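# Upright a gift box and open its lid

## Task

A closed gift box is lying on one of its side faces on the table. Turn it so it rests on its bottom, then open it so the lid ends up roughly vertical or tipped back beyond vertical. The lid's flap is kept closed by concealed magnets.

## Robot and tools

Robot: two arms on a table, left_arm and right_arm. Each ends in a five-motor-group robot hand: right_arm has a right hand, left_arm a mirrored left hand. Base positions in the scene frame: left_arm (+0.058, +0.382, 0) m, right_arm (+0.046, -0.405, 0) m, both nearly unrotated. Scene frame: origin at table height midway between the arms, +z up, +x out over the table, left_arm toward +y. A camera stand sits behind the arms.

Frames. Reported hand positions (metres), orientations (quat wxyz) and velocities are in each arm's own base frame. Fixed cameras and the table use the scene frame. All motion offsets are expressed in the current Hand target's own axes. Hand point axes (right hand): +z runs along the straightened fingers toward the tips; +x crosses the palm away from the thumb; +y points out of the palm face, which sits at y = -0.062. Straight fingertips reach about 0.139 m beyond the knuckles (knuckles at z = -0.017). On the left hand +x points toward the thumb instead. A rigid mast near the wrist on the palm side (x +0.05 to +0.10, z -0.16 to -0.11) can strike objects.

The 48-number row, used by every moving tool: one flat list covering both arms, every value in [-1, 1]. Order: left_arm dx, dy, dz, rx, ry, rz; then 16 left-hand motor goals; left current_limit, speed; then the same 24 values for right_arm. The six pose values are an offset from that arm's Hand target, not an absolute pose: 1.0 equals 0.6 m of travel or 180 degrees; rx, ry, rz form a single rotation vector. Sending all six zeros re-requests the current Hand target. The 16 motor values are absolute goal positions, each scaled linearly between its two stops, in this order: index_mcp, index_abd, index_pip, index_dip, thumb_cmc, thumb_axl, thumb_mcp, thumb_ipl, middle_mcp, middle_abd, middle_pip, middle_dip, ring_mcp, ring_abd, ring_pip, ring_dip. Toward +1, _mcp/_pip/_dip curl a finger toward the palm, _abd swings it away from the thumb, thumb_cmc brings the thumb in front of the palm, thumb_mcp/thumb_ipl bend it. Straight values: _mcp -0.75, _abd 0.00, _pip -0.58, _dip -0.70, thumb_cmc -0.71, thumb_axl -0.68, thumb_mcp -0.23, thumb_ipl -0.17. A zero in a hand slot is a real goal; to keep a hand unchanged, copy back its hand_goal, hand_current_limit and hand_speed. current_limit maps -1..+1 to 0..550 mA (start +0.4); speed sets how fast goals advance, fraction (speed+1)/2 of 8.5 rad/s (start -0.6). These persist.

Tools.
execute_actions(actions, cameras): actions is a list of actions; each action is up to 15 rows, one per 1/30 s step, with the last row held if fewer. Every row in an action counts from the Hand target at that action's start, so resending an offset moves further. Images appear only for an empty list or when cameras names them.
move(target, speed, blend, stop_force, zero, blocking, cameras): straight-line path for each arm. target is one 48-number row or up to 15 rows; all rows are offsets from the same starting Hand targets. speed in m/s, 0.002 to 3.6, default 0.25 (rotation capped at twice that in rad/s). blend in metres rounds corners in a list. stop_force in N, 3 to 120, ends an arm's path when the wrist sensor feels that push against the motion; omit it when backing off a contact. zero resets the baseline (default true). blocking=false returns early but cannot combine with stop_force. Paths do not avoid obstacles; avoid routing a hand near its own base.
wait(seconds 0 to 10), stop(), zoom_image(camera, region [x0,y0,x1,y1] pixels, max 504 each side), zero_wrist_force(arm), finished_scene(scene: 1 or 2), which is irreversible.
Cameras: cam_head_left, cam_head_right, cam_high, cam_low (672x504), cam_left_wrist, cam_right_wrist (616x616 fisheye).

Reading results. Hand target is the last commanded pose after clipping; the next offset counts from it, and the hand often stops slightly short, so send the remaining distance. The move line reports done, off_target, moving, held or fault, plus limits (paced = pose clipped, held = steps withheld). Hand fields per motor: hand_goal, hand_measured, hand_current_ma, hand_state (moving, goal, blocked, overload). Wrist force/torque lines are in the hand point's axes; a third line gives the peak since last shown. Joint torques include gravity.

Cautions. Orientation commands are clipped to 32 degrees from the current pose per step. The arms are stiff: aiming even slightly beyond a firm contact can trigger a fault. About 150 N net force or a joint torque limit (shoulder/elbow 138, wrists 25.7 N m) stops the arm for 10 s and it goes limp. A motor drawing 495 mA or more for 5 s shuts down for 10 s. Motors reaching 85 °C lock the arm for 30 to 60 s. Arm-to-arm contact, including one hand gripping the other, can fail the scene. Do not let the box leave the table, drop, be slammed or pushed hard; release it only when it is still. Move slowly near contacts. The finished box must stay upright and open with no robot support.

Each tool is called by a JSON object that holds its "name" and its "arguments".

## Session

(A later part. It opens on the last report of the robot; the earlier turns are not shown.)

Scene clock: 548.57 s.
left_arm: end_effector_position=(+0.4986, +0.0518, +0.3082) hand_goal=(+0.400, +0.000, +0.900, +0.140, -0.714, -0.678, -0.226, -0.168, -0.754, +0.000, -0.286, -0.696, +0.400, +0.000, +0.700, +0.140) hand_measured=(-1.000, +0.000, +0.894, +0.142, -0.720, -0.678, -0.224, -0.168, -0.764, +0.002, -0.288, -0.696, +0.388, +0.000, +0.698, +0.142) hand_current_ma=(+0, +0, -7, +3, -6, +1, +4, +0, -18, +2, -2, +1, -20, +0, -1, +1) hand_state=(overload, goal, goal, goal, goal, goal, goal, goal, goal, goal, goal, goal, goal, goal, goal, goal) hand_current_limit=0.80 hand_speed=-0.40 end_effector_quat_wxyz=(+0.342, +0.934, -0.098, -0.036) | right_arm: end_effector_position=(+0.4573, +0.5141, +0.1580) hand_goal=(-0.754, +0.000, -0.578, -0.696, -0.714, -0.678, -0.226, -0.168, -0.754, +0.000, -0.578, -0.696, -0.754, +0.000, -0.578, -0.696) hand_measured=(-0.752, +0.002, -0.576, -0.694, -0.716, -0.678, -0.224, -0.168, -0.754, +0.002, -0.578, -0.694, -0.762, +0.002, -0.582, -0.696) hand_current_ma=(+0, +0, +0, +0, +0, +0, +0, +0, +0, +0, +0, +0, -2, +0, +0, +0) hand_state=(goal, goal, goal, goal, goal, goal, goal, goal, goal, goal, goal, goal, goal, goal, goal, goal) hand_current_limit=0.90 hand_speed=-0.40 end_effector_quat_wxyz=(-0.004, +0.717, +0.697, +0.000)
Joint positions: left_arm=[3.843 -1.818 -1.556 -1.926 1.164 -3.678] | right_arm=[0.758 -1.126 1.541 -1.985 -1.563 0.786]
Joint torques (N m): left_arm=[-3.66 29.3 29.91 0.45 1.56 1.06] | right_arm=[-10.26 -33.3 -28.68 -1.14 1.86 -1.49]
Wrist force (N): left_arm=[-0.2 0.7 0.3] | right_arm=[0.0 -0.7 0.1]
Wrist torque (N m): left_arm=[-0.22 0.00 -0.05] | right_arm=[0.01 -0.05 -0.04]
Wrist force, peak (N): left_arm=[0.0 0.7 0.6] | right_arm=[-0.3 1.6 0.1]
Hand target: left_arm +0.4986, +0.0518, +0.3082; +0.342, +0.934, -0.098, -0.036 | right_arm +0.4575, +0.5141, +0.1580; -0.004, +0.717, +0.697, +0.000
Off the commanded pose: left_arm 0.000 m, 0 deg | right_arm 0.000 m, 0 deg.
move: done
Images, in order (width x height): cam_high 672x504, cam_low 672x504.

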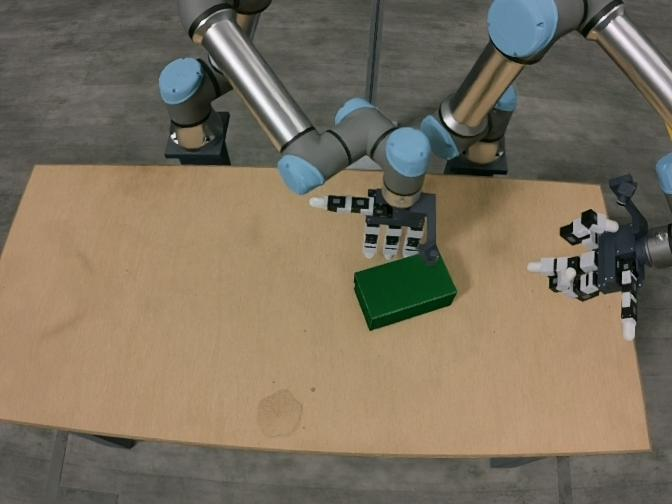

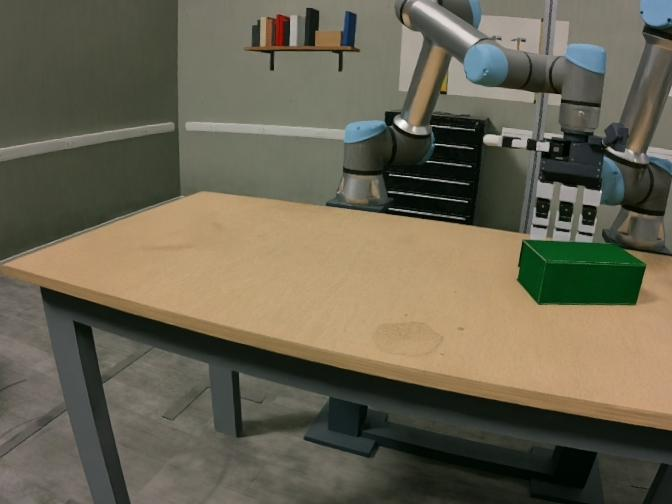

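{"name": "move", "arguments": {"target": [[0,0,0,0,0,0,0.4,0,0.9,0.14,-0.714,-0.678,-0.226,-0.168,-0.753,0,-0.285,-0.695,0.4,0,0.7,0.14,0.8,-0.4, 0.03,-0.01,0,0,0,0,-0.753,0,-0.577,-0.696,-0.714,-0.678,-0.226,-0.168,-0.753,0,-0.577,-0.696,-0.753,0,-0.577,-0.696,0.9,-0.4],[0,0,0,0,0,0,0.4,0,0.9,0.14,-0.714,-0.678,-0.226,-0.168,-0.753,0,-0.285,-0.695,0.4,0,0.7,0.14,0.8,-0.4, 0.05,0.065,0,0,0,0,-0.753,0,-0.577,-0.696,-0.714,-0.678,-0.226,-0.168,-0.753,0,-0.577,-0.696,-0.753,0,-0.577,-0.696,0.9,-0.4]], "speed": [0.1,0.08], "cameras": ["cam_high","cam_low"]}}

{"name": "zoom_image", "arguments": {"camera": "cam_high", "region": [320, 200, 500, 340]}}

{"name": "zoom_image", "arguments": {"camera": "cam_low", "region": [500, 200, 660, 320]}}

Scene clock: 554.33 s.
left_arm: end_effector_position=(+0.4986, +0.0518, +0.3082) hand_goal=(+0.400, +0.000, +0.900, +0.140, -0.714, -0.678, -0.226, -0.168, -0.754, +0.000, -0.286, -0.696, +0.400, +0.000, +0.700, +0.140) hand_measured=(-1.000, +0.000, +0.894, +0.142, -0.720, -0.678, -0.224, -0.168, -0.764, +0.002, -0.288, -0.696, +0.388, +0.000, +0.698, +0.142) hand_current_ma=(+0, +0, -7, +3, -6, +1, +4, +0, -18, +2, -2, +1, -20, +0, -1, +1) hand_state=(overload, goal, goal, goal, goal, goal, goal, goal, goal, goal, goal, goal, goal, goal, goal, goal) hand_current_limit=0.80 hand_speed=-0.40 end_effector_quat_wxyz=(+0.342, +0.934, -0.098, -0.036) | right_arm: end_effector_position=(+0.4972, +0.5430, +0.1579) hand_goal=(-0.754, +0.000, -0.578, -0.696, -0.714, -0.678, -0.226, -0.168, -0.754, +0.000, -0.578, -0.696, -0.754, +0.000, -0.578, -0.696) hand_measured=(-0.752, +0.002, -0.576, -0.694, -0.716, -0.678, -0.224, -0.168, -0.754, +0.002, -0.578, -0.694, -0.762, -0.002, -0.582, -0.696) hand_current_ma=(+0, +0, +0, +0, +0, +0, +0, +0, +0, +0, +0, +0, -2, +0, +0, +0) hand_state=(goal, goal, goal, goal, goal, goal, goal, goal, goal, goal, goal, goal, goal, goal, goal, goal) hand_current_limit=0.90 hand_speed=-0.40 end_effector_quat_wxyz=(-0.004, +0.717, +0.697, +0.000)
Joint positions: left_arm=[3.843 -1.818 -1.556 -1.926 1.164 -3.678] | right_arm=[0.749 -1.022 1.378 -1.927 -1.563 0.776]
Joint torques (N m): left_arm=[-6.04 28.4 30.38 0.44 1.46 0.96] | right_arm=[-10.55 -37.7 -29.58 -1.43 -2.82 -1.72]
Wrist force (N): left_arm=[-0.1 0.4 0.3] | right_arm=[-0.1 -0.6 0.0]
Wrist torque (N m): left_arm=[-0.27 -0.01 -0.03] | right_arm=[0.04 -0.02 -0.05]
Wrist force, peak (N): left_arm=[-0.2 0.8 0.7] | right_arm=[-0.6 -1.0 0.6]
Hand target: left_arm +0.4986, +0.0518, +0.3082; +0.342, +0.934, -0.098, -0.036 | right_arm +0.4973, +0.5430, +0.1579; -0.004, +0.717, +0.697, +0.000
Off the commanded pose: left_arm 0.000 m, 0 deg | right_arm 0.000 m, 0 deg.
move: done
Images, in order (width x height): cam_high 672x504, cam_low 672x504.

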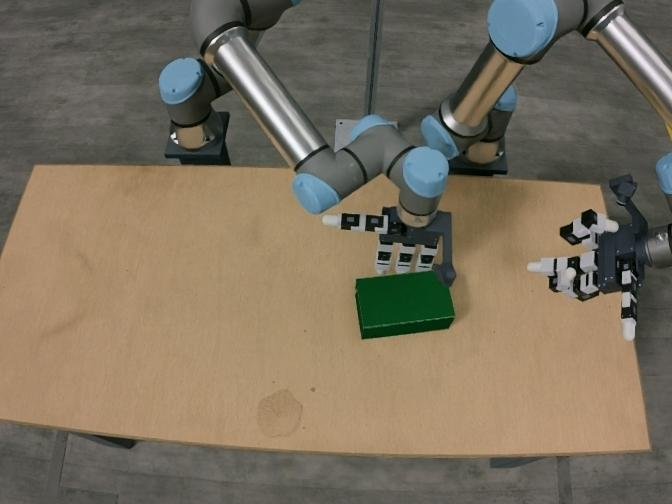

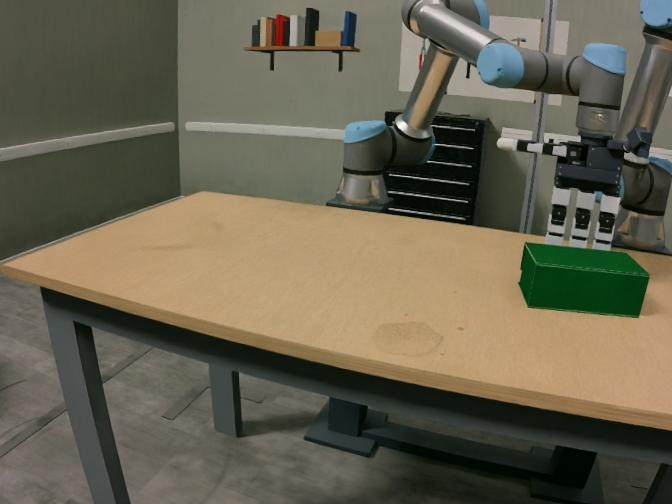

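Scaled by 2.800 from the camera's 672x504 image, which has a finer 960x720 frame.

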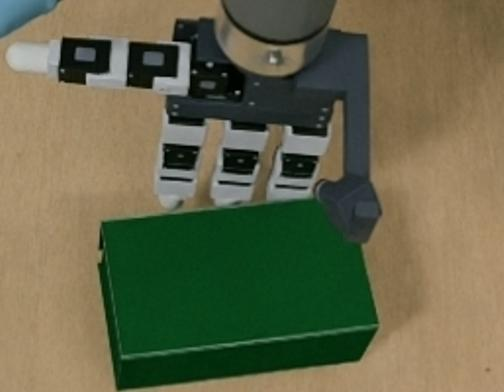

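Scaled by 3.150 from the camera's 672x504 image, which has a finer 960x720 frame.

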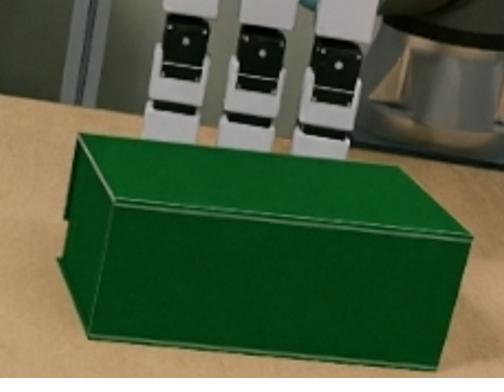

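{"name": "move", "arguments": {"target": [[0,0,0,0,0,0,0.4,0,0.9,0.14,-0.714,-0.678,-0.226,-0.168,-0.753,0,-0.285,-0.695,0.4,0,0.7,0.14,0.8,-0.4, 0,-0.03,-0.2,0,0,0,0.4,0,0.7,0.14,-0.714,-0.678,-0.226,-0.168,-0.753,0,-0.285,-0.695,-0.911,0,0.445,-0.695,0.9,-0.4],[0,0,0,0,0,0,0.4,0,0.9,0.14,-0.714,-0.678,-0.226,-0.168,-0.753,0,-0.285,-0.695,-0.911,0,0.445,-0.695,0.9,-0.4, -0.333,0.075,-0.2,0,0,-0.5705,0.4,0,0.7,0.14,-0.714,-0.678,-0.226,-0.168,-0.753,0,-0.285,-0.695,-0.911,0,0.445,-0.695,0.9,-0.4]], "speed": [0.2,0.45]}}

{"name": "move", "arguments": {"target": [0.007,-0.0302,0.3382,0,0.078,-0.0928,0.4,0,0.9,0.14,-0.714,-0.678,-0.226,-0.168,-0.753,0,-0.285,-0.695,-0.911,0,0.445,-0.695,0.9,-0.4, 0,0,0,-0.2222,0,0,0.4,0,0.7,0.14,-0.714,-0.678,-0.226,-0.168,-0.753,0,-0.285,-0.695,-0.911,0,0.445,-0.695,0.9,-0.4], "speed": 0.25, "cameras": ["cam_high","cam_low"]}}

Scene clock: 597.77 s.
left_arm: end_effector_position=(+0.4986, +0.0518, +0.3082) hand_goal=(+0.400, +0.000, +0.900, +0.140, -0.714, -0.678, -0.226, -0.168, -0.754, +0.000, -0.286, -0.696, -0.912, +0.000, +0.444, -0.696) hand_measured=(-1.000, +0.000, +0.894, +0.142, -0.720, -0.678, -0.224, -0.168, -0.764, +0.002, -0.288, -0.696, -0.914, +0.000, +0.444, -0.694) hand_current_ma=(+0, +0, -7, +3, -6, +1, +4, +0, -18, +2, -2, +1, -3, +0, +0, +2) hand_state=(overload, goal, goal, goal, goal, goal, goal, goal, goal, goal, goal, goal, goal, goal, goal, goal) hand_current_limit=0.90 hand_speed=-0.40 end_effector_quat_wxyz=(+0.342, +0.934, -0.098, -0.036) | right_arm: end_effector_position=(+0.5374, +0.3413, +0.2765) hand_goal=(+0.400, +0.000, +0.700, +0.140, -0.714, -0.678, -0.226, -0.168, -0.754, +0.000, -0.286, -0.696, -0.912, +0.000, +0.444, -0.696) hand_measured=(+0.386, -0.002, +0.696, +0.138, -0.716, -0.678, -0.224, -0.168, -0.754, +0.002, -0.290, -0.694, -0.910, -0.002, +0.438, -0.696) hand_current_ma=(-6, +0, +0, +0, +0, +0, +0, +0, +0, +0, -1, +0, +0, +0, -1, +0) hand_state=(goal, goal, goal, goal, goal, goal, goal, goal, goal, goal, goal, goal, goal, goal, goal, goal) hand_current_limit=0.90 hand_speed=-0.40 end_effector_quat_wxyz=(-0.002, -0.097, +0.995, +0.003)
Joint positions: left_arm=[3.843 -1.818 -1.556 -1.926 1.164 -3.678] | right_arm=[0.214 -1.36 1.545 -1.751 -1.564 -1.551]
Joint torques (N m): left_arm=[-8.42 28.22 29.97 0.62 1.38 0.9] | right_arm=[-10.65 -24.45 -31.07 -1.34 2.72 -1.67]
Wrist force (N): left_arm=[0.1 0.6 0.4] | right_arm=[-0.3 0.1 0.1]
Wrist torque (N m): left_arm=[-0.26 -0.03 -0.02] | right_arm=[0.00 -0.05 -0.03]
Wrist force, peak (N): left_arm=[-0.5 0.5 0.6] | right_arm=[-0.4 -1.6 1.8]
Hand target: left_arm +0.4986, +0.0518, +0.3082; +0.342, +0.934, -0.098, -0.036 | right_arm +0.5374, +0.3413, +0.2765; -0.002, -0.097, +0.995, +0.003
Off the commanded pose: left_arm 0.000 m, 0 deg | right_arm 0.000 m, 0 deg.
move: done

Scene clock: 599.93 s.
left_arm: end_effector_position=(+0.4784, -0.0635, +0.1415) hand_goal=(+0.400, +0.000, +0.900, +0.140, -0.714, -0.678, -0.226, -0.168, -0.754, +0.000, -0.286, -0.696, -0.912, +0.000, +0.444, -0.696) hand_measured=(-1.000, +0.000, +0.894, +0.142, -0.720, -0.678, -0.224, -0.168, -0.764, +0.002, -0.288, -0.696, -0.914, +0.000, +0.444, -0.694) hand_current_ma=(+0, +0, -7, +3, -6, +1, +4, +0, -18, +2, -2, +1, -3, +0, +0, +2) hand_state=(overload, goal, goal, goal, goal, goal, goal, goal, goal, goal, goal, goal, goal, goal, goal, goal) hand_current_limit=0.90 hand_speed=-0.40 end_effector_quat_wxyz=(+0.342, +0.936, +0.081, +0.029) | right_arm: end_effector_position=(+0.5374, +0.3413, +0.2765) hand_goal=(+0.400, +0.000, +0.700, +0.140, -0.714, -0.678, -0.226, -0.168, -0.754, +0.000, -0.286, -0.696, -0.912, +0.000, +0.444, -0.696) hand_measured=(+0.388, -0.002, +0.698, +0.138, -0.718, -0.678, -0.224, -0.168, -0.758, +0.002, -0.290, -0.694, -0.914, -0.002, +0.438, -0.696) hand_current_ma=(-4, +0, +0, +0, +0, +0, +0, +0, +0, +0, -1, +0, +0, +0, -1, +0) hand_state=(goal, goal, goal, goal, goal, goal, goal, goal, goal, goal, goal, goal, goal, goal, goal, goal) hand_current_limit=0.90 hand_speed=-0.40 end_effector_quat_wxyz=(-0.035, -0.090, +0.934, +0.343)
Joint positions: left_arm=[3.774 -1.715 -2.244 -1.114 0.955 -4.136] | right_arm=[-0.01 -1.333 1.759 -1.821 -0.884 -1.836]
Joint torques (N m): left_arm=[-14.27 18.09 7.94 3.33 -2.9 -1.24] | right_arm=[-9.27 -23.22 -14.82 -0.83 3.87 -1.79]
Wrist force (N): left_arm=[0.1 0.2 0.7] | right_arm=[0.2 0.5 -0.9]
Wrist torque (N m): left_arm=[-0.39 -0.01 0.22] | right_arm=[0.06 -0.02 -0.04]
Wrist force, peak (N): left_arm=[-0.4 0.2 1.5] | right_arm=[-0.4 1.0 -1.0]
Hand target: left_arm +0.4784, -0.0635, +0.1415; +0.342, +0.936, +0.081, +0.029 | right_arm +0.5374, +0.3413, +0.2765; -0.035, -0.090, +0.934, +0.343
Off the commanded pose: left_arm 0.000 m, 0 deg | right_arm 0.000 m, 0 deg.
move: done
Images, in order (width x height): cam_high 672x504, cam_low 672x504.

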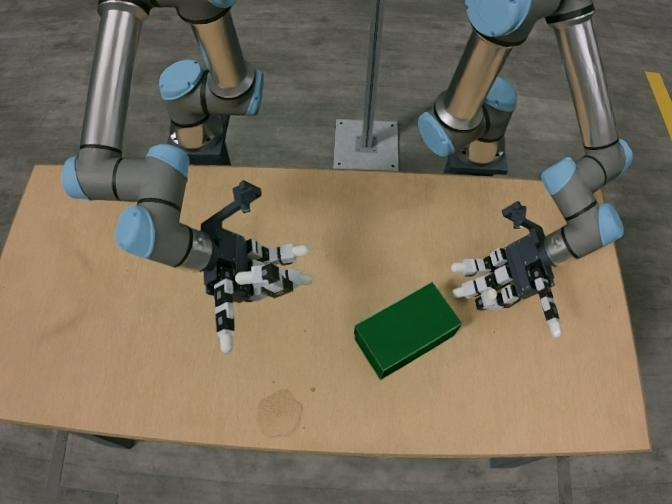

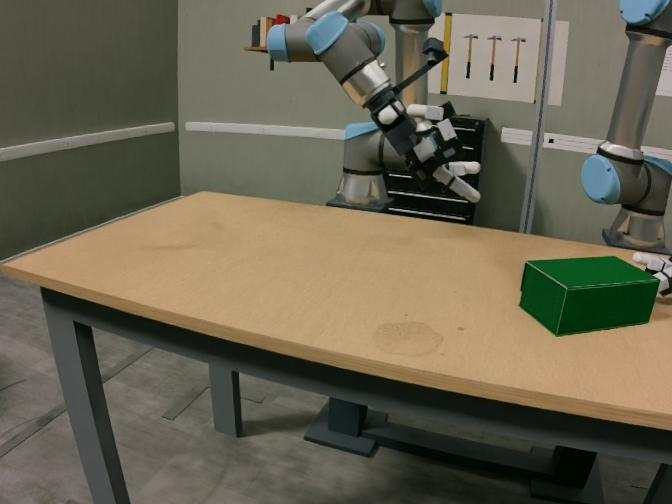

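{"name": "zoom_image", "arguments": {"camera": "cam_high", "region": [320, 250, 500, 390]}}

Scaled by 2.800 from the camera's 672x504 image, which has a finer 960x720 frame.

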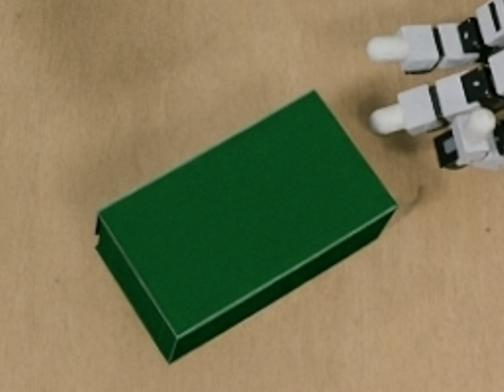

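{"name": "move", "arguments": {"target": [[-0.006,0.011,0.009,0,0.084,-0.1,0.4,0,0.9,0.14,-0.714,-0.678,-0.226,-0.168,-0.753,0,-0.285,-0.695,-0.911,0,0.445,-0.695,0.9,-0.4, -0.2398,0.1038,0.0873,0,0.084,-0.1,0.4,0,0.7,0.14,-0.714,-0.678,-0.226,-0.168,-0.753,0,-0.285,-0.695,-0.911,0,0.445,-0.695,0.9,-0.4],[-0.006,0.011,0.009,0,0.084,-0.1,0.4,0,0.9,0.14,-0.714,-0.678,-0.226,-0.168,-0.753,0,-0.285,-0.695,-0.911,0,0.445,-0.695,0.9,-0.4, -0.2398,-0.0413,0.2603,0,0.084,-0.1,0.4,0,0.7,0.14,-0.714,-0.678,-0.226,-0.168,-0.753,0,-0.285,-0.695,-0.911,0,0.445,-0.695,0.9,-0.4]], "speed": [0.2,0.12], "cameras": ["cam_high","cam_low"]}}

{"name": "zoom_image", "arguments": {"camera": "cam_high", "region": [320, 250, 500, 390]}}

{"name": "zoom_image", "arguments": {"camera": "cam_low", "region": [480, 220, 670, 350]}}

Scene clock: 622.20 s.
left_arm: end_effector_position=(+0.4763, -0.0725, +0.1416) hand_goal=(+0.400, +0.000, +0.900, +0.140, -0.714, -0.678, -0.226, -0.168, -0.754, +0.000, -0.286, -0.696, -0.912, +0.000, +0.444, -0.696) hand_measured=(-1.000, +0.000, +0.894, +0.142, -0.720, -0.678, -0.224, -0.168, -0.764, +0.002, -0.288, -0.696, -0.916, +0.000, +0.444, -0.694) hand_current_ma=(+0, +0, -7, +3, -6, +1, +4, +0, -18, +2, -2, +1, -3, +0, +0, +2) hand_state=(overload, goal, goal, goal, goal, goal, goal, goal, goal, goal, goal, goal, goal, goal, goal, goal) hand_current_limit=0.90 hand_speed=-0.40 end_effector_quat_wxyz=(+0.329, +0.900, +0.270, +0.098) | right_arm: end_effector_position=(+0.6621, +0.4497, +0.1410) hand_goal=(+0.400, +0.000, +0.700, +0.140, -0.714, -0.678, -0.226, -0.168, -0.754, +0.000, -0.286, -0.696, -0.912, +0.000, +0.444, -0.696) hand_measured=(+0.388, -0.002, +0.698, +0.138, -0.718, -0.678, -0.224, -0.168, -0.758, +0.002, -0.290, -0.694, -0.914, -0.002, +0.438, -0.696) hand_current_ma=(-4, +0, +0, +0, +0, +0, +0, +0, -1, +0, -1, +0, +0, +0, -1, +0) hand_state=(goal, goal, goal, goal, goal, goal, goal, goal, goal, goal, goal, goal, goal, goal, goal, goal) hand_current_limit=0.90 hand_speed=-0.40 end_effector_quat_wxyz=(-0.104, -0.279, +0.896, +0.330)
Joint positions: left_arm=[3.796 -1.568 -2.523 -0.683 0.873 -4.619] | right_arm=[0.163 -0.667 1.007 -1.56 -0.944 -2.126]
Joint torques (N m): left_arm=[-14.37 22.68 6.88 3.83 0.99 -1.05] | right_arm=[9.47 -49.29 -14.47 -3.81 3.73 1.85]
Wrist force (N): left_arm=[-0.4 0.6 0.5] | right_arm=[-0.2 0.2 -0.6]
Wrist torque (N m): left_arm=[-0.29 -0.03 0.10] | right_arm=[-0.06 0.06 -0.19]
Wrist force, peak (N): left_arm=[-0.3 0.6 0.7] | right_arm=[0.8 0.3 -1.5]
Hand target: left_arm +0.4763, -0.0725, +0.1416; +0.329, +0.900, +0.270, +0.098 | right_arm +0.6621, +0.4497, +0.1409; -0.104, -0.279, +0.896, +0.330
Off the commanded pose: left_arm 0.000 m, 0 deg | right_arm 0.000 m, 0 deg.
move: done
Images, in order (width x height): cam_high 672x504, cam_low 672x504.

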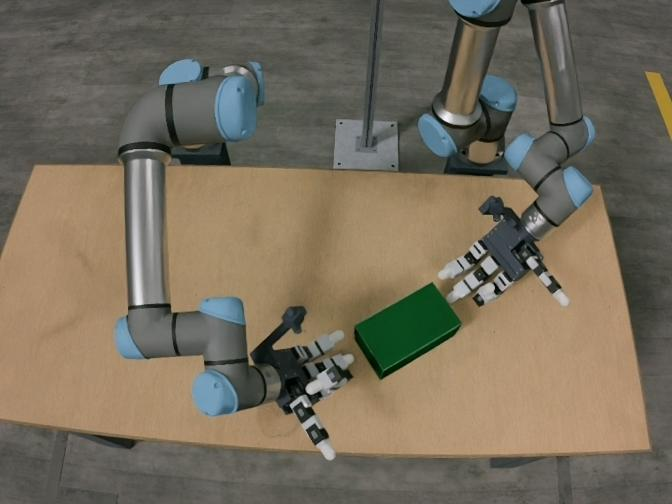

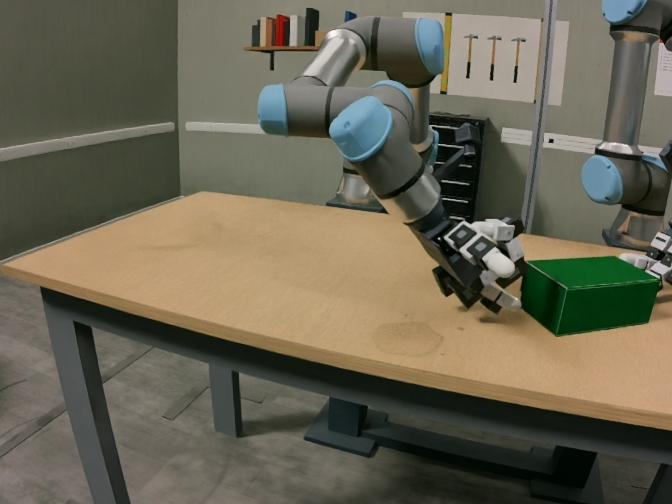

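Scaled by 2.800 from the camera's 672x504 image, which has a finer 960x720 frame.

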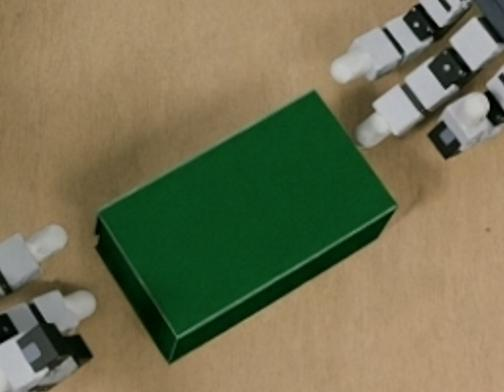

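Scaled by 2.653 from the camera's 672x504 image, which has a finer 960x720 frame.

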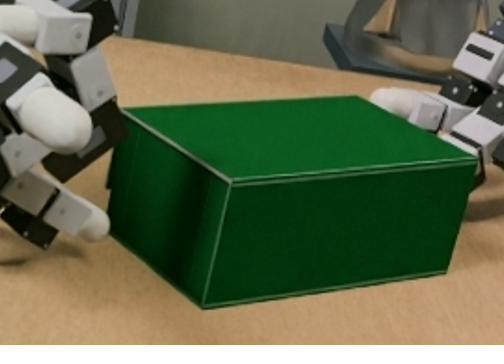

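{"name": "move", "arguments": {"target": [0.025,0,0,0,0,0,0.4,0,0.9,0.14,-0.714,-0.678,-0.226,-0.168,-0.753,0,-0.285,-0.695,-0.911,0,0.445,-0.695,0.9,-0.4, -0.025,0,0,0,0,0,0.4,0,0.7,0.14,-0.714,-0.678,-0.226,-0.168,-0.753,0,-0.285,-0.695,-0.911,0,0.445,-0.695,0.9,-0.4], "speed": 0.1}}

{"name": "move", "arguments": {"target": [0,0.0575,0.0483,0,0,0,0.4,0,0.9,0.14,-0.714,-0.678,-0.226,-0.168,-0.753,0,-0.285,-0.695,-0.911,0,0.445,-0.695,0.9,-0.4, 0,0.0575,0.0483,0,0,0,0.4,0,0.7,0.14,-0.714,-0.678,-0.226,-0.168,-0.753,0,-0.285,-0.695,-0.911,0,0.445,-0.695,0.9,-0.4], "speed": 0.025, "stop_force": 4, "cameras": ["cam_high","cam_low"]}}

{"name": "zoom_image", "arguments": {"camera": "cam_high", "region": [320, 250, 500, 390]}}

{"name": "zoom_image", "arguments": {"camera": "cam_low", "region": [480, 220, 670, 350]}}

Scene clock: 630.60 s.
left_arm: end_effector_position=(+0.4888, -0.0643, +0.1416) hand_goal=(+0.400, +0.000, +0.900, +0.140, -0.714, -0.678, -0.226, -0.168, -0.754, +0.000, -0.286, -0.696, -0.912, +0.000, +0.444, -0.696) hand_measured=(-1.000, +0.000, +0.894, +0.142, -0.720, -0.678, -0.224, -0.168, -0.764, +0.002, -0.288, -0.696, -0.916, +0.000, +0.444, -0.694) hand_current_ma=(+0, +0, -7, +3, -6, +1, +4, +0, -18, +2, -2, +1, -3, +0, +0, +2) hand_state=(overload, goal, goal, goal, goal, goal, goal, goal, goal, goal, goal, goal, goal, goal, goal, goal) hand_current_limit=0.90 hand_speed=-0.40 end_effector_quat_wxyz=(+0.329, +0.900, +0.270, +0.098) | right_arm: end_effector_position=(+0.6744, +0.4582, +0.1409) hand_goal=(+0.400, +0.000, +0.700, +0.140, -0.714, -0.678, -0.226, -0.168, -0.754, +0.000, -0.286, -0.696, -0.912, +0.000, +0.444, -0.696) hand_measured=(+0.388, -0.002, +0.698, +0.138, -0.718, -0.678, -0.224, -0.168, -0.758, +0.002, -0.290, -0.694, -0.914, -0.002, +0.438, -0.696) hand_current_ma=(-4, +0, +0, +0, +0, +0, +0, +0, -1, +0, -1, +0, +0, +0, -1, +0) hand_state=(goal, goal, goal, goal, goal, goal, goal, goal, goal, goal, goal, goal, goal, goal, goal, goal) hand_current_limit=0.90 hand_speed=-0.40 end_effector_quat_wxyz=(-0.103, -0.279, +0.896, +0.330)
Joint positions: left_arm=[3.792 -1.605 -2.487 -0.68 0.873 -4.623] | right_arm=[0.171 -0.628 0.933 -1.532 -0.942 -2.116]
Joint torques (N m): left_arm=[-14.6 10.47 22.5 3.93 -3.02 -1.05] | right_arm=[7.69 -48.82 -31.82 -0.88 3.72 1.83]
Wrist force (N): left_arm=[0.0 0.5 0.4] | right_arm=[-0.1 0.4 -0.6]
Wrist torque (N m): left_arm=[-0.27 -0.08 0.16] | right_arm=[-0.04 0.06 -0.19]
Wrist force, peak (N): left_arm=[-0.6 0.5 0.6] | right_arm=[0.0 0.7 -0.8]
Hand target: left_arm +0.4888, -0.0643, +0.1416; +0.329, +0.900, +0.270, +0.098 | right_arm +0.6745, +0.4582, +0.1409; -0.104, -0.279, +0.896, +0.330
Off the commanded pose: left_arm 0.000 m, 0 deg | right_arm 0.000 m, 0 deg.
move: done

Scene clock: 632.97 s.
left_arm: end_effector_position=(+0.5044, -0.0881, +0.1417) hand_goal=(+0.400, +0.000, +0.900, +0.140, -0.714, -0.678, -0.226, -0.168, -0.754, +0.000, -0.286, -0.696, -0.912, +0.000, +0.444, -0.696) hand_measured=(-1.000, +0.000, +0.894, +0.142, -0.720, -0.678, -0.224, -0.168, -0.764, +0.002, -0.288, -0.696, -0.924, +0.002, +0.450, -0.688) hand_current_ma=(+0, +0, -7, +3, -6, +1, +4, +0, -18, +2, -2, +1, -21, +1, +8, +12) hand_state=(overload, goal, goal, goal, goal, goal, goal, goal, goal, goal, goal, goal, goal, goal, goal, goal) hand_current_limit=0.90 hand_speed=-0.40 end_effector_quat_wxyz=(+0.329, +0.900, +0.270, +0.098) | right_arm: end_effector_position=(+0.6584, +0.4815, +0.1411) hand_goal=(+0.400, +0.000, +0.700, +0.140, -0.714, -0.678, -0.226, -0.168, -0.754, +0.000, -0.286, -0.696, -0.912, +0.000, +0.444, -0.696) hand_measured=(+0.388, -0.002, +0.698, +0.138, -0.718, -0.678, -0.224, -0.168, -0.766, +0.002, -0.286, -0.694, -0.924, -0.002, +0.444, -0.694) hand_current_ma=(-4, +0, +0, +0, +0, +0, +0, +0, -4, +0, +0, +0, -4, +0, +0, +0) hand_state=(goal, goal, goal, goal, goal, goal, goal, goal, goal, goal, goal, goal, goal, goal, goal, goal) hand_current_limit=0.90 hand_speed=-0.40 end_effector_quat_wxyz=(-0.104, -0.279, +0.896, +0.330)
Joint positions: left_arm=[3.711 -1.648 -2.469 -0.586 0.87 -4.729] | right_arm=[0.203 -0.648 0.976 -1.577 -0.931 -2.079]
Joint torques (N m): left_arm=[12.2 25.08 7.11 1.56 -1.46 1.47] | right_arm=[-10.55 -48.61 -29.83 -0.58 -1.35 -1.68]
Wrist force (N): left_arm=[-0.6 -0.2 0.4] | right_arm=[-0.5 0.6 -0.4]
Wrist torque (N m): left_arm=[-0.34 -0.05 -0.08] | right_arm=[-0.02 0.09 -0.09]
Wrist force, peak (N): left_arm=[-0.8 -4.2 -5.1] | right_arm=[-0.7 -4.1 -9.9]
Hand target: left_arm +0.5044, -0.0881, +0.1417; +0.329, +0.900, +0.270, +0.098 (not the last commanded pose) | right_arm +0.6584, +0.4815, +0.1411; -0.104, -0.279, +0.896, +0.330 (not the last commanded pose)
Off the commanded pose: left_arm 0.017 m, 0 deg | right_arm 0.017 m, 0 deg.
move: contact (left_arm, right_arm)
Images, in order (width x height): cam_high 672x504, cam_low 672x504.

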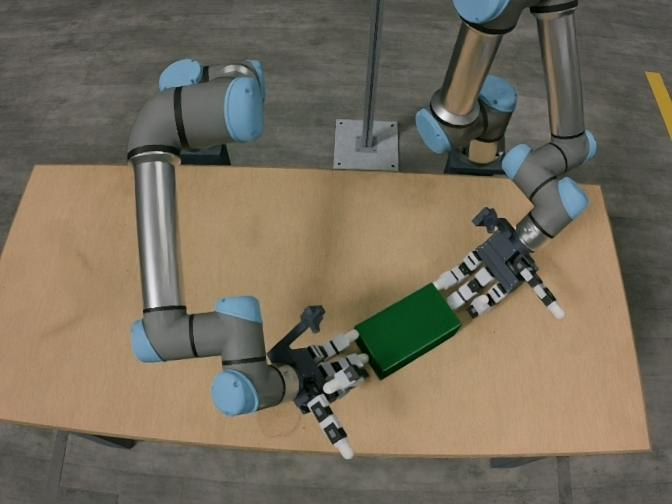

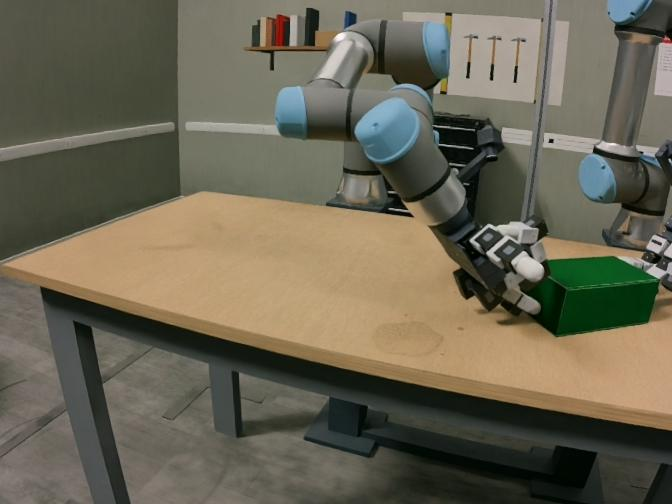

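Scaled by 2.800 from the camera's 672x504 image, which has a finer 960x720 frame.

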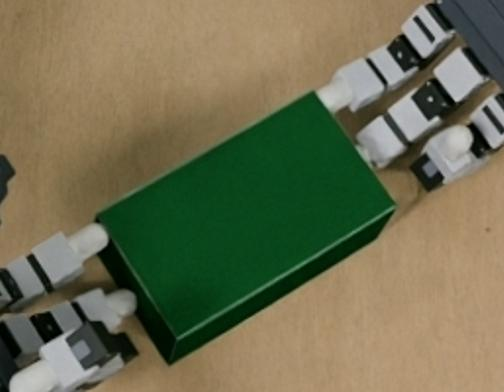

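Scaled by 2.653 from the camera's 672x504 image, which has a finer 960x720 frame.

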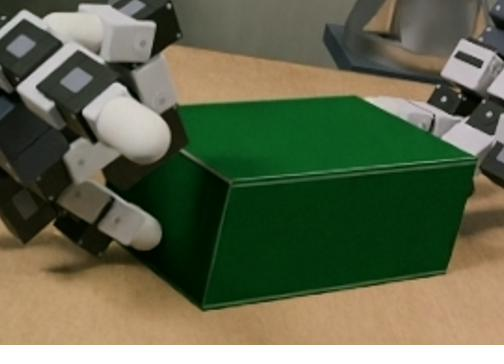

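{"name": "move", "arguments": {"target": [[0,0.0048,0.0080,0,0,0,0.4,0,0.9,0.14,-0.714,-0.678,-0.226,-0.168,-0.753,0,-0.285,-0.695,-0.911,0,0.445,-0.695,0.9,-0.4, 0,0.0048,0.0080,0,0,0,0.4,0,0.7,0.14,-0.714,-0.678,-0.226,-0.168,-0.753,0,-0.285,-0.695,-0.911,0,0.445,-0.695,0.9,-0.4],[0,0.0048,0.0080,0,0,0,0.4,0,0.9,0.14,-0.714,-0.678,-0.226,-0.168,-0.72,0,-0.285,-0.695,-0.6,0,0.445,-0.695,0.78,-0.7, 0,0.0048,0.0080,0,0,0,0.4,0,0.7,0.14,-0.714,-0.678,-0.226,-0.168,-0.72,0,-0.285,-0.695,-0.6,0,0.445,-0.695,0.78,-0.7]], "speed": 0.03, "cameras": ["cam_high","cam_low"]}}

{"name": "zoom_image", "arguments": {"camera": "cam_high", "region": [320, 250, 500, 390]}}

{"name": "zoom_image", "arguments": {"camera": "cam_low", "region": [480, 220, 670, 350]}}

Scene clock: 639.90 s.
left_arm: end_effector_position=(+0.5073, -0.0925, +0.1399) hand_goal=(+0.400, +0.000, +0.900, +0.140, -0.714, -0.678, -0.226, -0.168, -0.720, +0.000, -0.286, -0.696, -0.600, +0.000, +0.444, -0.696) hand_measured=(-1.000, +0.000, +0.894, +0.142, -0.720, -0.678, -0.224, -0.168, -0.836, +0.006, -0.224, -0.612, -0.974, +0.008, +0.510, -0.646) hand_current_ma=(+0, +0, -7, +3, -6, +1, +4, +0, -425, +6, +173, +258, -489, +8, +187, +131) hand_state=(overload, goal, goal, goal, goal, goal, goal, goal, blocked, goal, blocked, blocked, blocked, goal, blocked, blocked) hand_current_limit=0.78 hand_speed=-0.70 end_effector_quat_wxyz=(+0.329, +0.900, +0.270, +0.098) | right_arm: end_effector_position=(+0.6554, +0.4859, +0.1393) hand_goal=(+0.400, +0.000, +0.700, +0.140, -0.714, -0.678, -0.226, -0.168, -0.720, +0.000, -0.286, -0.696, -0.600, +0.000, +0.444, -0.696) hand_measured=(+0.388, -0.002, +0.698, +0.138, -0.718, -0.678, -0.224, -0.168, -0.836, +0.004, -0.208, -0.634, -0.964, +0.002, +0.500, -0.664) hand_current_ma=(-4, +0, +0, +0, +0, +0, +0, +0, -258, +0, +109, +75, -490, +0, +61, +21) hand_state=(goal, goal, goal, goal, goal, goal, goal, goal, blocked, goal, blocked, blocked, blocked, goal, blocked, blocked) hand_current_limit=0.78 hand_speed=-0.70 end_effector_quat_wxyz=(-0.104, -0.279, +0.896, +0.330)
Joint positions: left_arm=[3.696 -1.662 -2.467 -0.562 0.871 -4.749] | right_arm=[0.209 -0.649 0.986 -1.589 -0.929 -2.072]
Joint torques (N m): left_arm=[-33.84 3.54 16.44 2.13 -8.62 -1.64] | right_arm=[51.25 -50.39 0.3 1.46 8.64 2.33]
Wrist force (N): left_arm=[-1.5 -26.6 -52.8] | right_arm=[0.4 -28.7 -49.5]
Wrist torque (N m): left_arm=[3.94 -1.91 1.27] | right_arm=[3.70 1.75 -1.41]
Wrist force, peak (N): left_arm=[-1.5 -26.7 -53.0] | right_arm=[0.7 -28.7 -49.7]
Hand target: left_arm +0.5073, -0.0925, +0.1399; +0.329, +0.900, +0.270, +0.098 | right_arm +0.6554, +0.4859, +0.1393; -0.104, -0.279, +0.896, +0.330
Off the commanded pose: left_arm 0.000 m, 0 deg | right_arm 0.000 m, 0 deg.
move: done
Images, in order (width x height): cam_high 672x504, cam_low 672x504.

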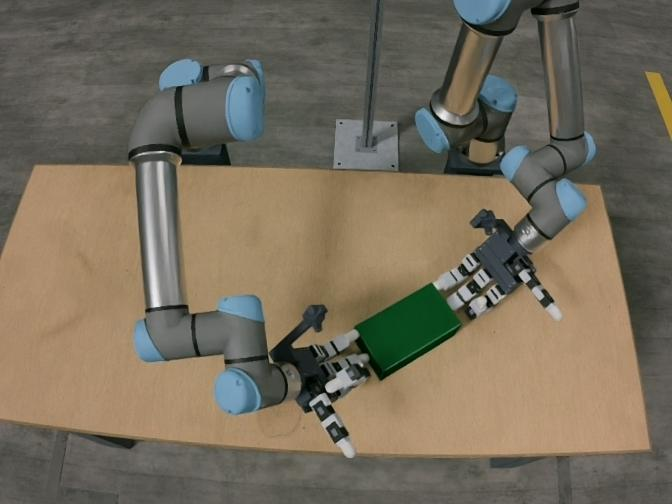

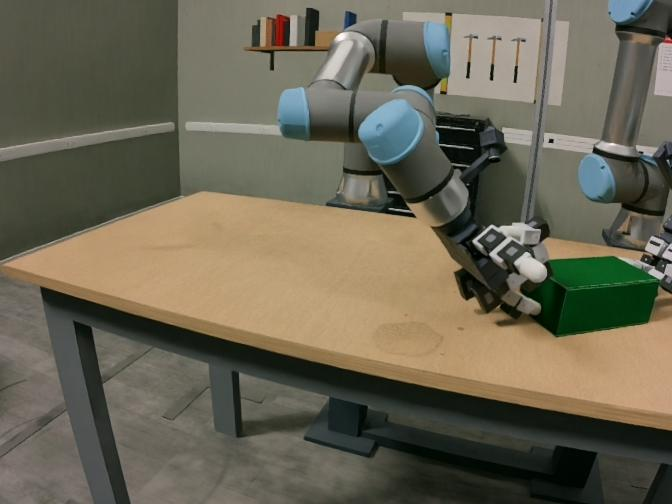

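Scaled by 2.800 from the camera's 672x504 image, which has a finer 960x720 frame.

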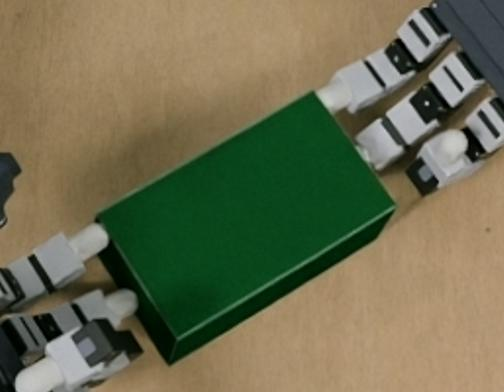

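Scaled by 2.653 from the camera's 672x504 image, which has a finer 960x720 frame.

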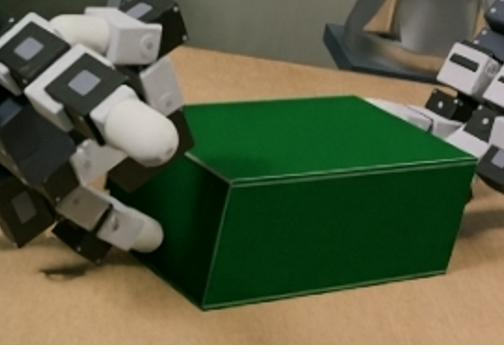

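{"name": "move", "arguments": {"target": [0,-0.0045,-0.0038,0,0,0,0.4,0,0.9,0.14,-0.714,-0.678,-0.226,-0.168,-0.70,0,-0.285,-0.695,-0.5,0,0.445,-0.695,0.78,-0.7, 0,-0.0045,-0.0038,0,0,0,0.4,0,0.7,0.14,-0.714,-0.678,-0.226,-0.168,-0.70,0,-0.285,-0.695,-0.5,0,0.445,-0.695,0.78,-0.7], "speed": 0.01, "cameras": ["cam_high","cam_low"]}}

{"name": "zoom_image", "arguments": {"camera": "cam_low", "region": [480, 220, 670, 350]}}

Scene clock: 644.43 s.
left_arm: end_effector_position=(+0.5054, -0.0896, +0.1399) hand_goal=(+0.400, +0.000, +0.900, +0.140, -0.714, -0.678, -0.226, -0.168, -0.700, +0.000, -0.286, -0.696, -0.500, +0.000, +0.444, -0.696) hand_measured=(-1.000, +0.000, +0.894, +0.142, -0.720, -0.678, -0.224, -0.168, -0.782, +0.004, -0.268, -0.660, -0.930, +0.004, +0.472, -0.670) hand_current_ma=(+0, +0, -7, +3, -6, +1, +4, +0, -267, +4, +33, +82, -489, +4, +58, +52) hand_state=(overload, goal, goal, goal, goal, goal, goal, goal, blocked, goal, goal, blocked, blocked, goal, blocked, blocked) hand_current_limit=0.78 hand_speed=-0.70 end_effector_quat_wxyz=(+0.329, +0.900, +0.270, +0.098) | right_arm: end_effector_position=(+0.6574, +0.4830, +0.1393) hand_goal=(+0.400, +0.000, +0.700, +0.140, -0.714, -0.678, -0.226, -0.168, -0.700, +0.000, -0.286, -0.696, -0.500, +0.000, +0.444, -0.696) hand_measured=(+0.388, -0.002, +0.698, +0.138, -0.718, -0.678, -0.224, -0.168, -0.790, +0.002, -0.252, -0.662, -0.922, +0.000, +0.462, -0.684) hand_current_ma=(-4, +0, +0, +0, +0, +0, +0, +0, -160, +0, +23, +25, -489, +0, +7, +4) hand_state=(goal, goal, goal, goal, goal, goal, goal, goal, blocked, goal, blocked, blocked, blocked, goal, goal, goal) hand_current_limit=0.78 hand_speed=-0.70 end_effector_quat_wxyz=(-0.104, -0.279, +0.896, +0.330)
Joint positions: left_arm=[3.705 -1.656 -2.47 -0.573 0.87 -4.736] | right_arm=[0.205 -0.647 0.981 -1.583 -0.93 -2.077]
Joint torques (N m): left_arm=[6.52 25.08 5.11 0.9 -5.48 1.24] | right_arm=[9.67 -43.7 -24.6 1.64 1.56 -1.26]
Wrist force (N): left_arm=[-0.5 -11.9 -17.1] | right_arm=[-0.1 -16.3 -20.1]
Wrist torque (N m): left_arm=[1.24 -0.67 0.50] | right_arm=[1.58 0.73 -0.85]
Wrist force, peak (N): left_arm=[-1.8 -27.0 -53.0] | right_arm=[0.4 -28.5 -50.5]
Hand target: left_arm +0.5054, -0.0896, +0.1399; +0.329, +0.900, +0.270, +0.098 | right_arm +0.6574, +0.4830, +0.1393; -0.104, -0.279, +0.896, +0.330
Off the commanded pose: left_arm 0.000 m, 0 deg | right_arm 0.000 m, 0 deg.
move: done
Images, in order (width x height): cam_high 672x504, cam_low 672x504.

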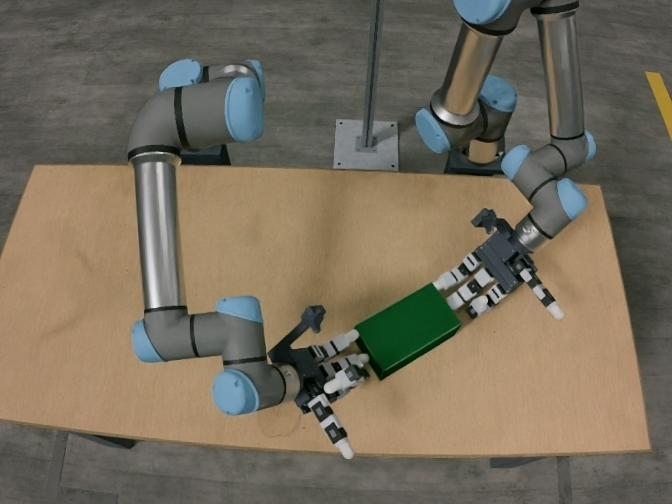

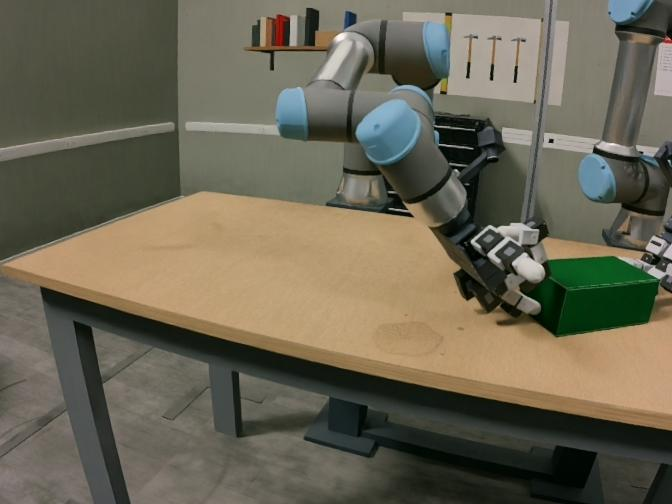

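Scaled by 2.653 from the camera's 672x504 image, which has a finer 960x720 frame.

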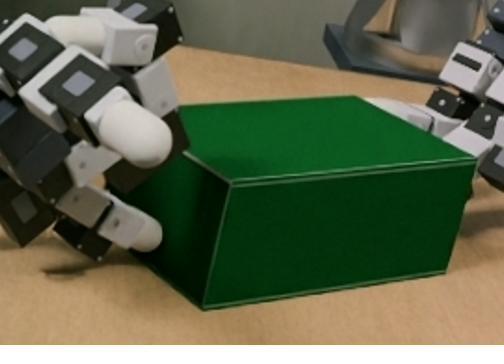

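{"name": "move", "arguments": {"target": [0,-0.0026,-0.0021,0,0,0,0.4,0,0.9,0.14,-0.714,-0.678,-0.226,-0.168,-0.68,0,-0.285,-0.695,-0.5,0,0.445,-0.695,0.78,-0.7, 0,-0.0026,-0.0021,0,0,0,0.4,0,0.7,0.14,-0.714,-0.678,-0.226,-0.168,-0.68,0,-0.285,-0.695,-0.5,0,0.445,-0.695,0.78,-0.7], "speed": 0.01, "cameras": ["cam_high","cam_low"]}}

{"name": "zoom_image", "arguments": {"camera": "cam_low", "region": [480, 220, 670, 350]}}

{"name": "zoom_image", "arguments": {"camera": "cam_high", "region": [320, 250, 500, 390]}}

Scene clock: 649.63 s.
left_arm: end_effector_position=(+0.5043, -0.0879, +0.1398) hand_goal=(+0.400, +0.000, +0.900, +0.140, -0.714, -0.678, -0.226, -0.168, -0.680, +0.000, -0.286, -0.696, -0.500, +0.000, +0.444, -0.696) hand_measured=(-1.000, +0.000, +0.894, +0.142, -0.720, -0.678, -0.224, -0.168, -0.748, +0.002, -0.294, -0.696, -0.906, +0.002, +0.450, -0.686) hand_current_ma=(+0, +0, -7, +3, -6, +1, +4, +0, -207, +2, -10, +0, -489, +1, +8, +13) hand_state=(overload, goal, goal, goal, goal, goal, goal, goal, blocked, goal, goal, goal, blocked, goal, goal, goal) hand_current_limit=0.78 hand_speed=-0.70 end_effector_quat_wxyz=(+0.329, +0.900, +0.270, +0.098) | right_arm: end_effector_position=(+0.6585, +0.4814, +0.1392) hand_goal=(+0.400, +0.000, +0.700, +0.140, -0.714, -0.678, -0.226, -0.168, -0.680, +0.000, -0.286, -0.696, -0.500, +0.000, +0.444, -0.696) hand_measured=(+0.388, -0.002, +0.698, +0.138, -0.718, -0.678, -0.224, -0.168, -0.748, +0.002, -0.292, -0.694, -0.890, +0.000, +0.432, -0.700) hand_current_ma=(-4, +0, +0, +0, +0, +0, +0, +0, -96, +0, -1, +0, -489, +0, -4, -1) hand_state=(goal, goal, goal, goal, goal, goal, goal, goal, blocked, goal, goal, goal, blocked, goal, goal, goal) hand_current_limit=0.78 hand_speed=-0.70 end_effector_quat_wxyz=(-0.104, -0.279, +0.896, +0.330)
Joint positions: left_arm=[3.711 -1.653 -2.471 -0.579 0.87 -4.729] | right_arm=[0.203 -0.646 0.978 -1.58 -0.931 -2.079]
Joint torques (N m): left_arm=[8.32 26.67 6.53 1.62 -5.14 1.38] | right_arm=[-0.62 -49.89 -29.42 0.29 1.01 -1.19]
Wrist force (N): left_arm=[0.0 -8.6 -6.9] | right_arm=[0.3 -10.8 -7.4]
Wrist torque (N m): left_arm=[0.49 -0.35 0.38] | right_arm=[0.75 0.39 -0.64]
Wrist force, peak (N): left_arm=[-0.6 -12.7 -18.4] | right_arm=[-0.3 -16.8 -20.6]
Hand target: left_arm +0.5043, -0.0879, +0.1398; +0.329, +0.900, +0.270, +0.098 | right_arm +0.6585, +0.4813, +0.1392; -0.104, -0.279, +0.896, +0.330
Off the commanded pose: left_arm 0.000 m, 0 deg | right_arm 0.000 m, 0 deg.
move: done
Images, in order (width x height): cam_high 672x504, cam_low 672x504.

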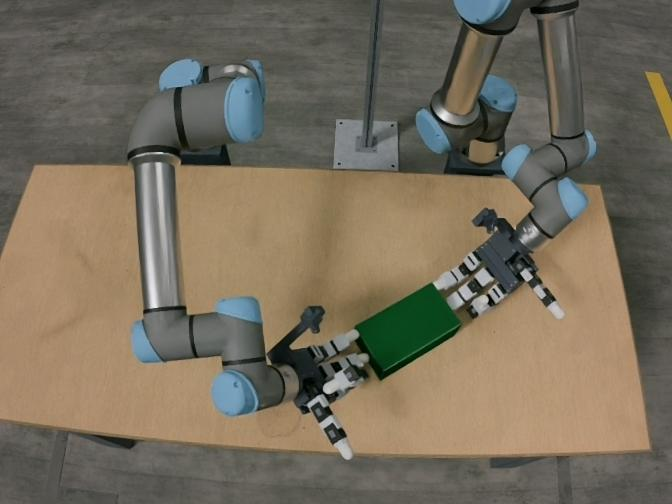

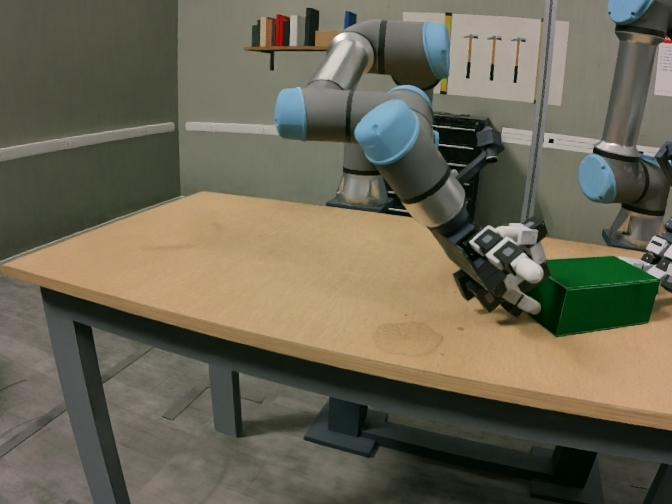

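Scaled by 2.653 from the camera's 672x504 image, which has a finer 960x720 frame.

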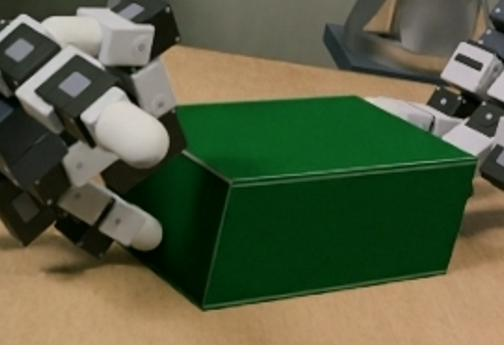

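Scaled by 2.800 from the camera's 672x504 image, which has a finer 960x720 frame.

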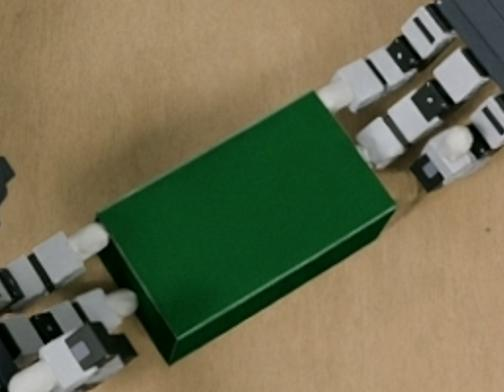

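{"name": "move", "arguments": {"target": [[0,-0.0045,-0.0038,0,0,0,0.4,0,0.9,0.14,-0.714,-0.678,-0.226,-0.168,-0.60,0,-0.285,-0.695,-0.8,0,0.445,-0.695,0.78,-0.5, 0,-0.0045,-0.0038,0,0,0,0.4,0,0.7,0.14,-0.714,-0.678,-0.226,-0.168,-0.60,0,-0.285,-0.695,-0.8,0,0.445,-0.695,0.78,-0.5],[0,-0.0045,-0.0038,0,0,0,0.4,0,0.9,0.14,-0.714,-0.678,-0.226,-0.168,-0.60,0,-0.285,-0.695,-0.4,0,0.445,-0.695,1,-0.5, 0,-0.0045,-0.0038,0,0,0,0.4,0,0.7,0.14,-0.714,-0.678,-0.226,-0.168,-0.60,0,-0.285,-0.695,-0.4,0,0.445,-0.695,1,-0.5]], "speed": 0.03, "cameras": ["cam_high","cam_low"]}}

{"name": "zoom_image", "arguments": {"camera": "cam_low", "region": [480, 220, 670, 350]}}

{"name": "zoom_image", "arguments": {"camera": "cam_high", "region": [320, 250, 500, 390]}}

Scene clock: 661.00 s.
left_arm: end_effector_position=(+0.5023, -0.0849, +0.1398) hand_goal=(+0.400, +0.000, +0.900, +0.140, -0.714, -0.678, -0.226, -0.168, -0.600, +0.000, -0.286, -0.696, -0.400, +0.000, +0.444, -0.696) hand_measured=(-1.000, +0.000, +0.894, +0.142, -0.720, -0.678, -0.224, -0.168, -0.694, +0.018, -0.312, -0.710, -0.814, -0.004, +0.434, -0.700) hand_current_ma=(+0, +0, -7, +3, -6, +1, +4, +0, -325, +25, -52, -25, -550, -4, -14, -5) hand_state=(overload, goal, goal, goal, goal, goal, goal, goal, blocked, goal, blocked, goal, blocked, goal, goal, goal) hand_current_limit=1.00 hand_speed=-0.50 end_effector_quat_wxyz=(+0.329, +0.900, +0.270, +0.098) | right_arm: end_effector_position=(+0.6606, +0.4783, +0.1392) hand_goal=(+0.400, +0.000, +0.700, +0.140, -0.714, -0.678, -0.226, -0.168, -0.600, +0.000, -0.286, -0.696, -0.400, +0.000, +0.444, -0.696) hand_measured=(+0.388, -0.002, +0.698, +0.138, -0.718, -0.678, -0.224, -0.168, -0.696, +0.014, -0.312, -0.704, -0.798, -0.006, +0.424, -0.706) hand_current_ma=(-4, +0, +0, +0, +0, +0, +0, +0, -180, +4, -14, -2, -550, -1, -9, -3) hand_state=(goal, goal, goal, goal, goal, goal, goal, goal, blocked, goal, blocked, goal, blocked, goal, goal, goal) hand_current_limit=1.00 hand_speed=-0.50 end_effector_quat_wxyz=(-0.104, -0.279, +0.896, +0.330)
Joint positions: left_arm=[3.721 -1.647 -2.474 -0.591 0.87 -4.715] | right_arm=[0.199 -0.643 0.973 -1.574 -0.933 -2.084]
Joint torques (N m): left_arm=[3.76 26.05 7.09 1.49 -1.79 1.26] | right_arm=[13.12 -50.65 -26.48 -0.14 5.53 -1.34]
Wrist force (N): left_arm=[-1.5 -10.0 -8.5] | right_arm=[-0.2 -12.7 -8.5]
Wrist torque (N m): left_arm=[0.75 -0.21 0.29] | right_arm=[0.85 0.37 -0.68]
Wrist force, peak (N): left_arm=[-1.5 -10.7 -8.2] | right_arm=[0.2 -11.9 -9.8]
Hand target: left_arm +0.5023, -0.0849, +0.1398; +0.329, +0.900, +0.270, +0.098 | right_arm +0.6605, +0.4784, +0.1392; -0.104, -0.279, +0.896, +0.330
Off the commanded pose: left_arm 0.000 m, 0 deg | right_arm 0.000 m, 0 deg.
move: done
Images, in order (width x height): cam_high 672x504, cam_low 672x504.

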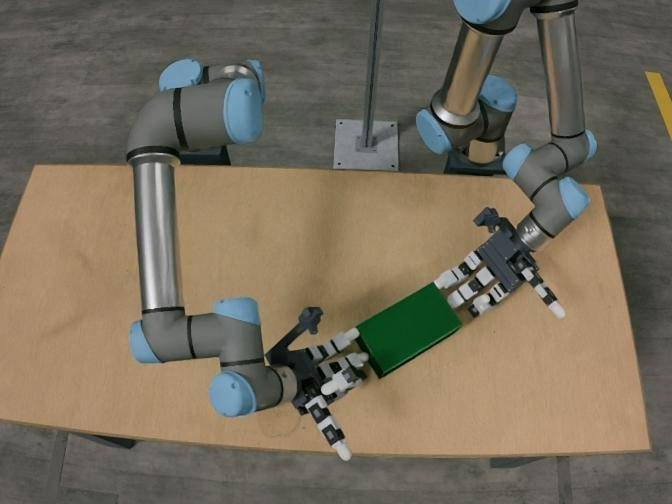

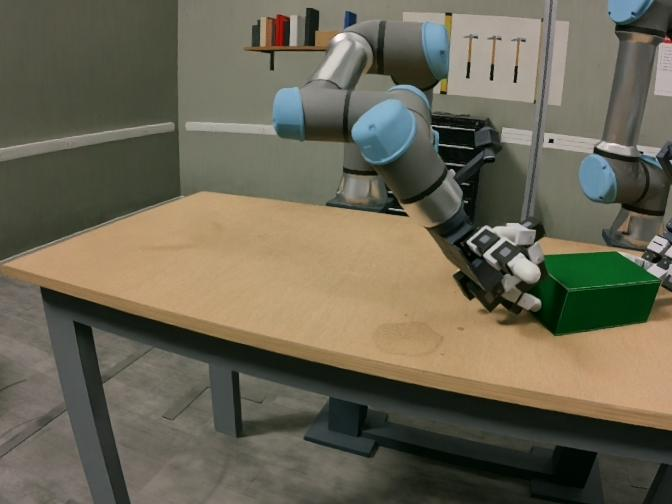

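Scaled by 2.653 from the camera's 672x504 image, which has a finer 960x720 frame.

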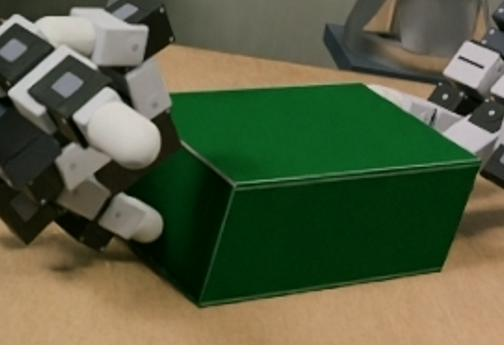

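Scaled by 2.800 from the camera's 672x504 image, which has a finer 960x720 frame.

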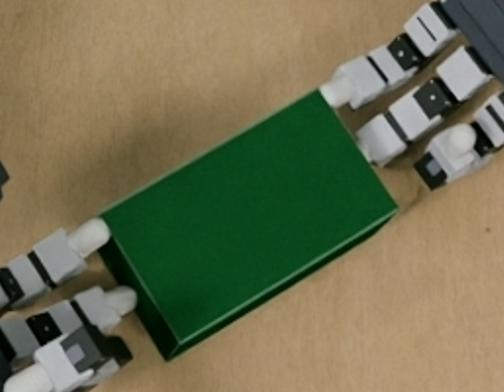

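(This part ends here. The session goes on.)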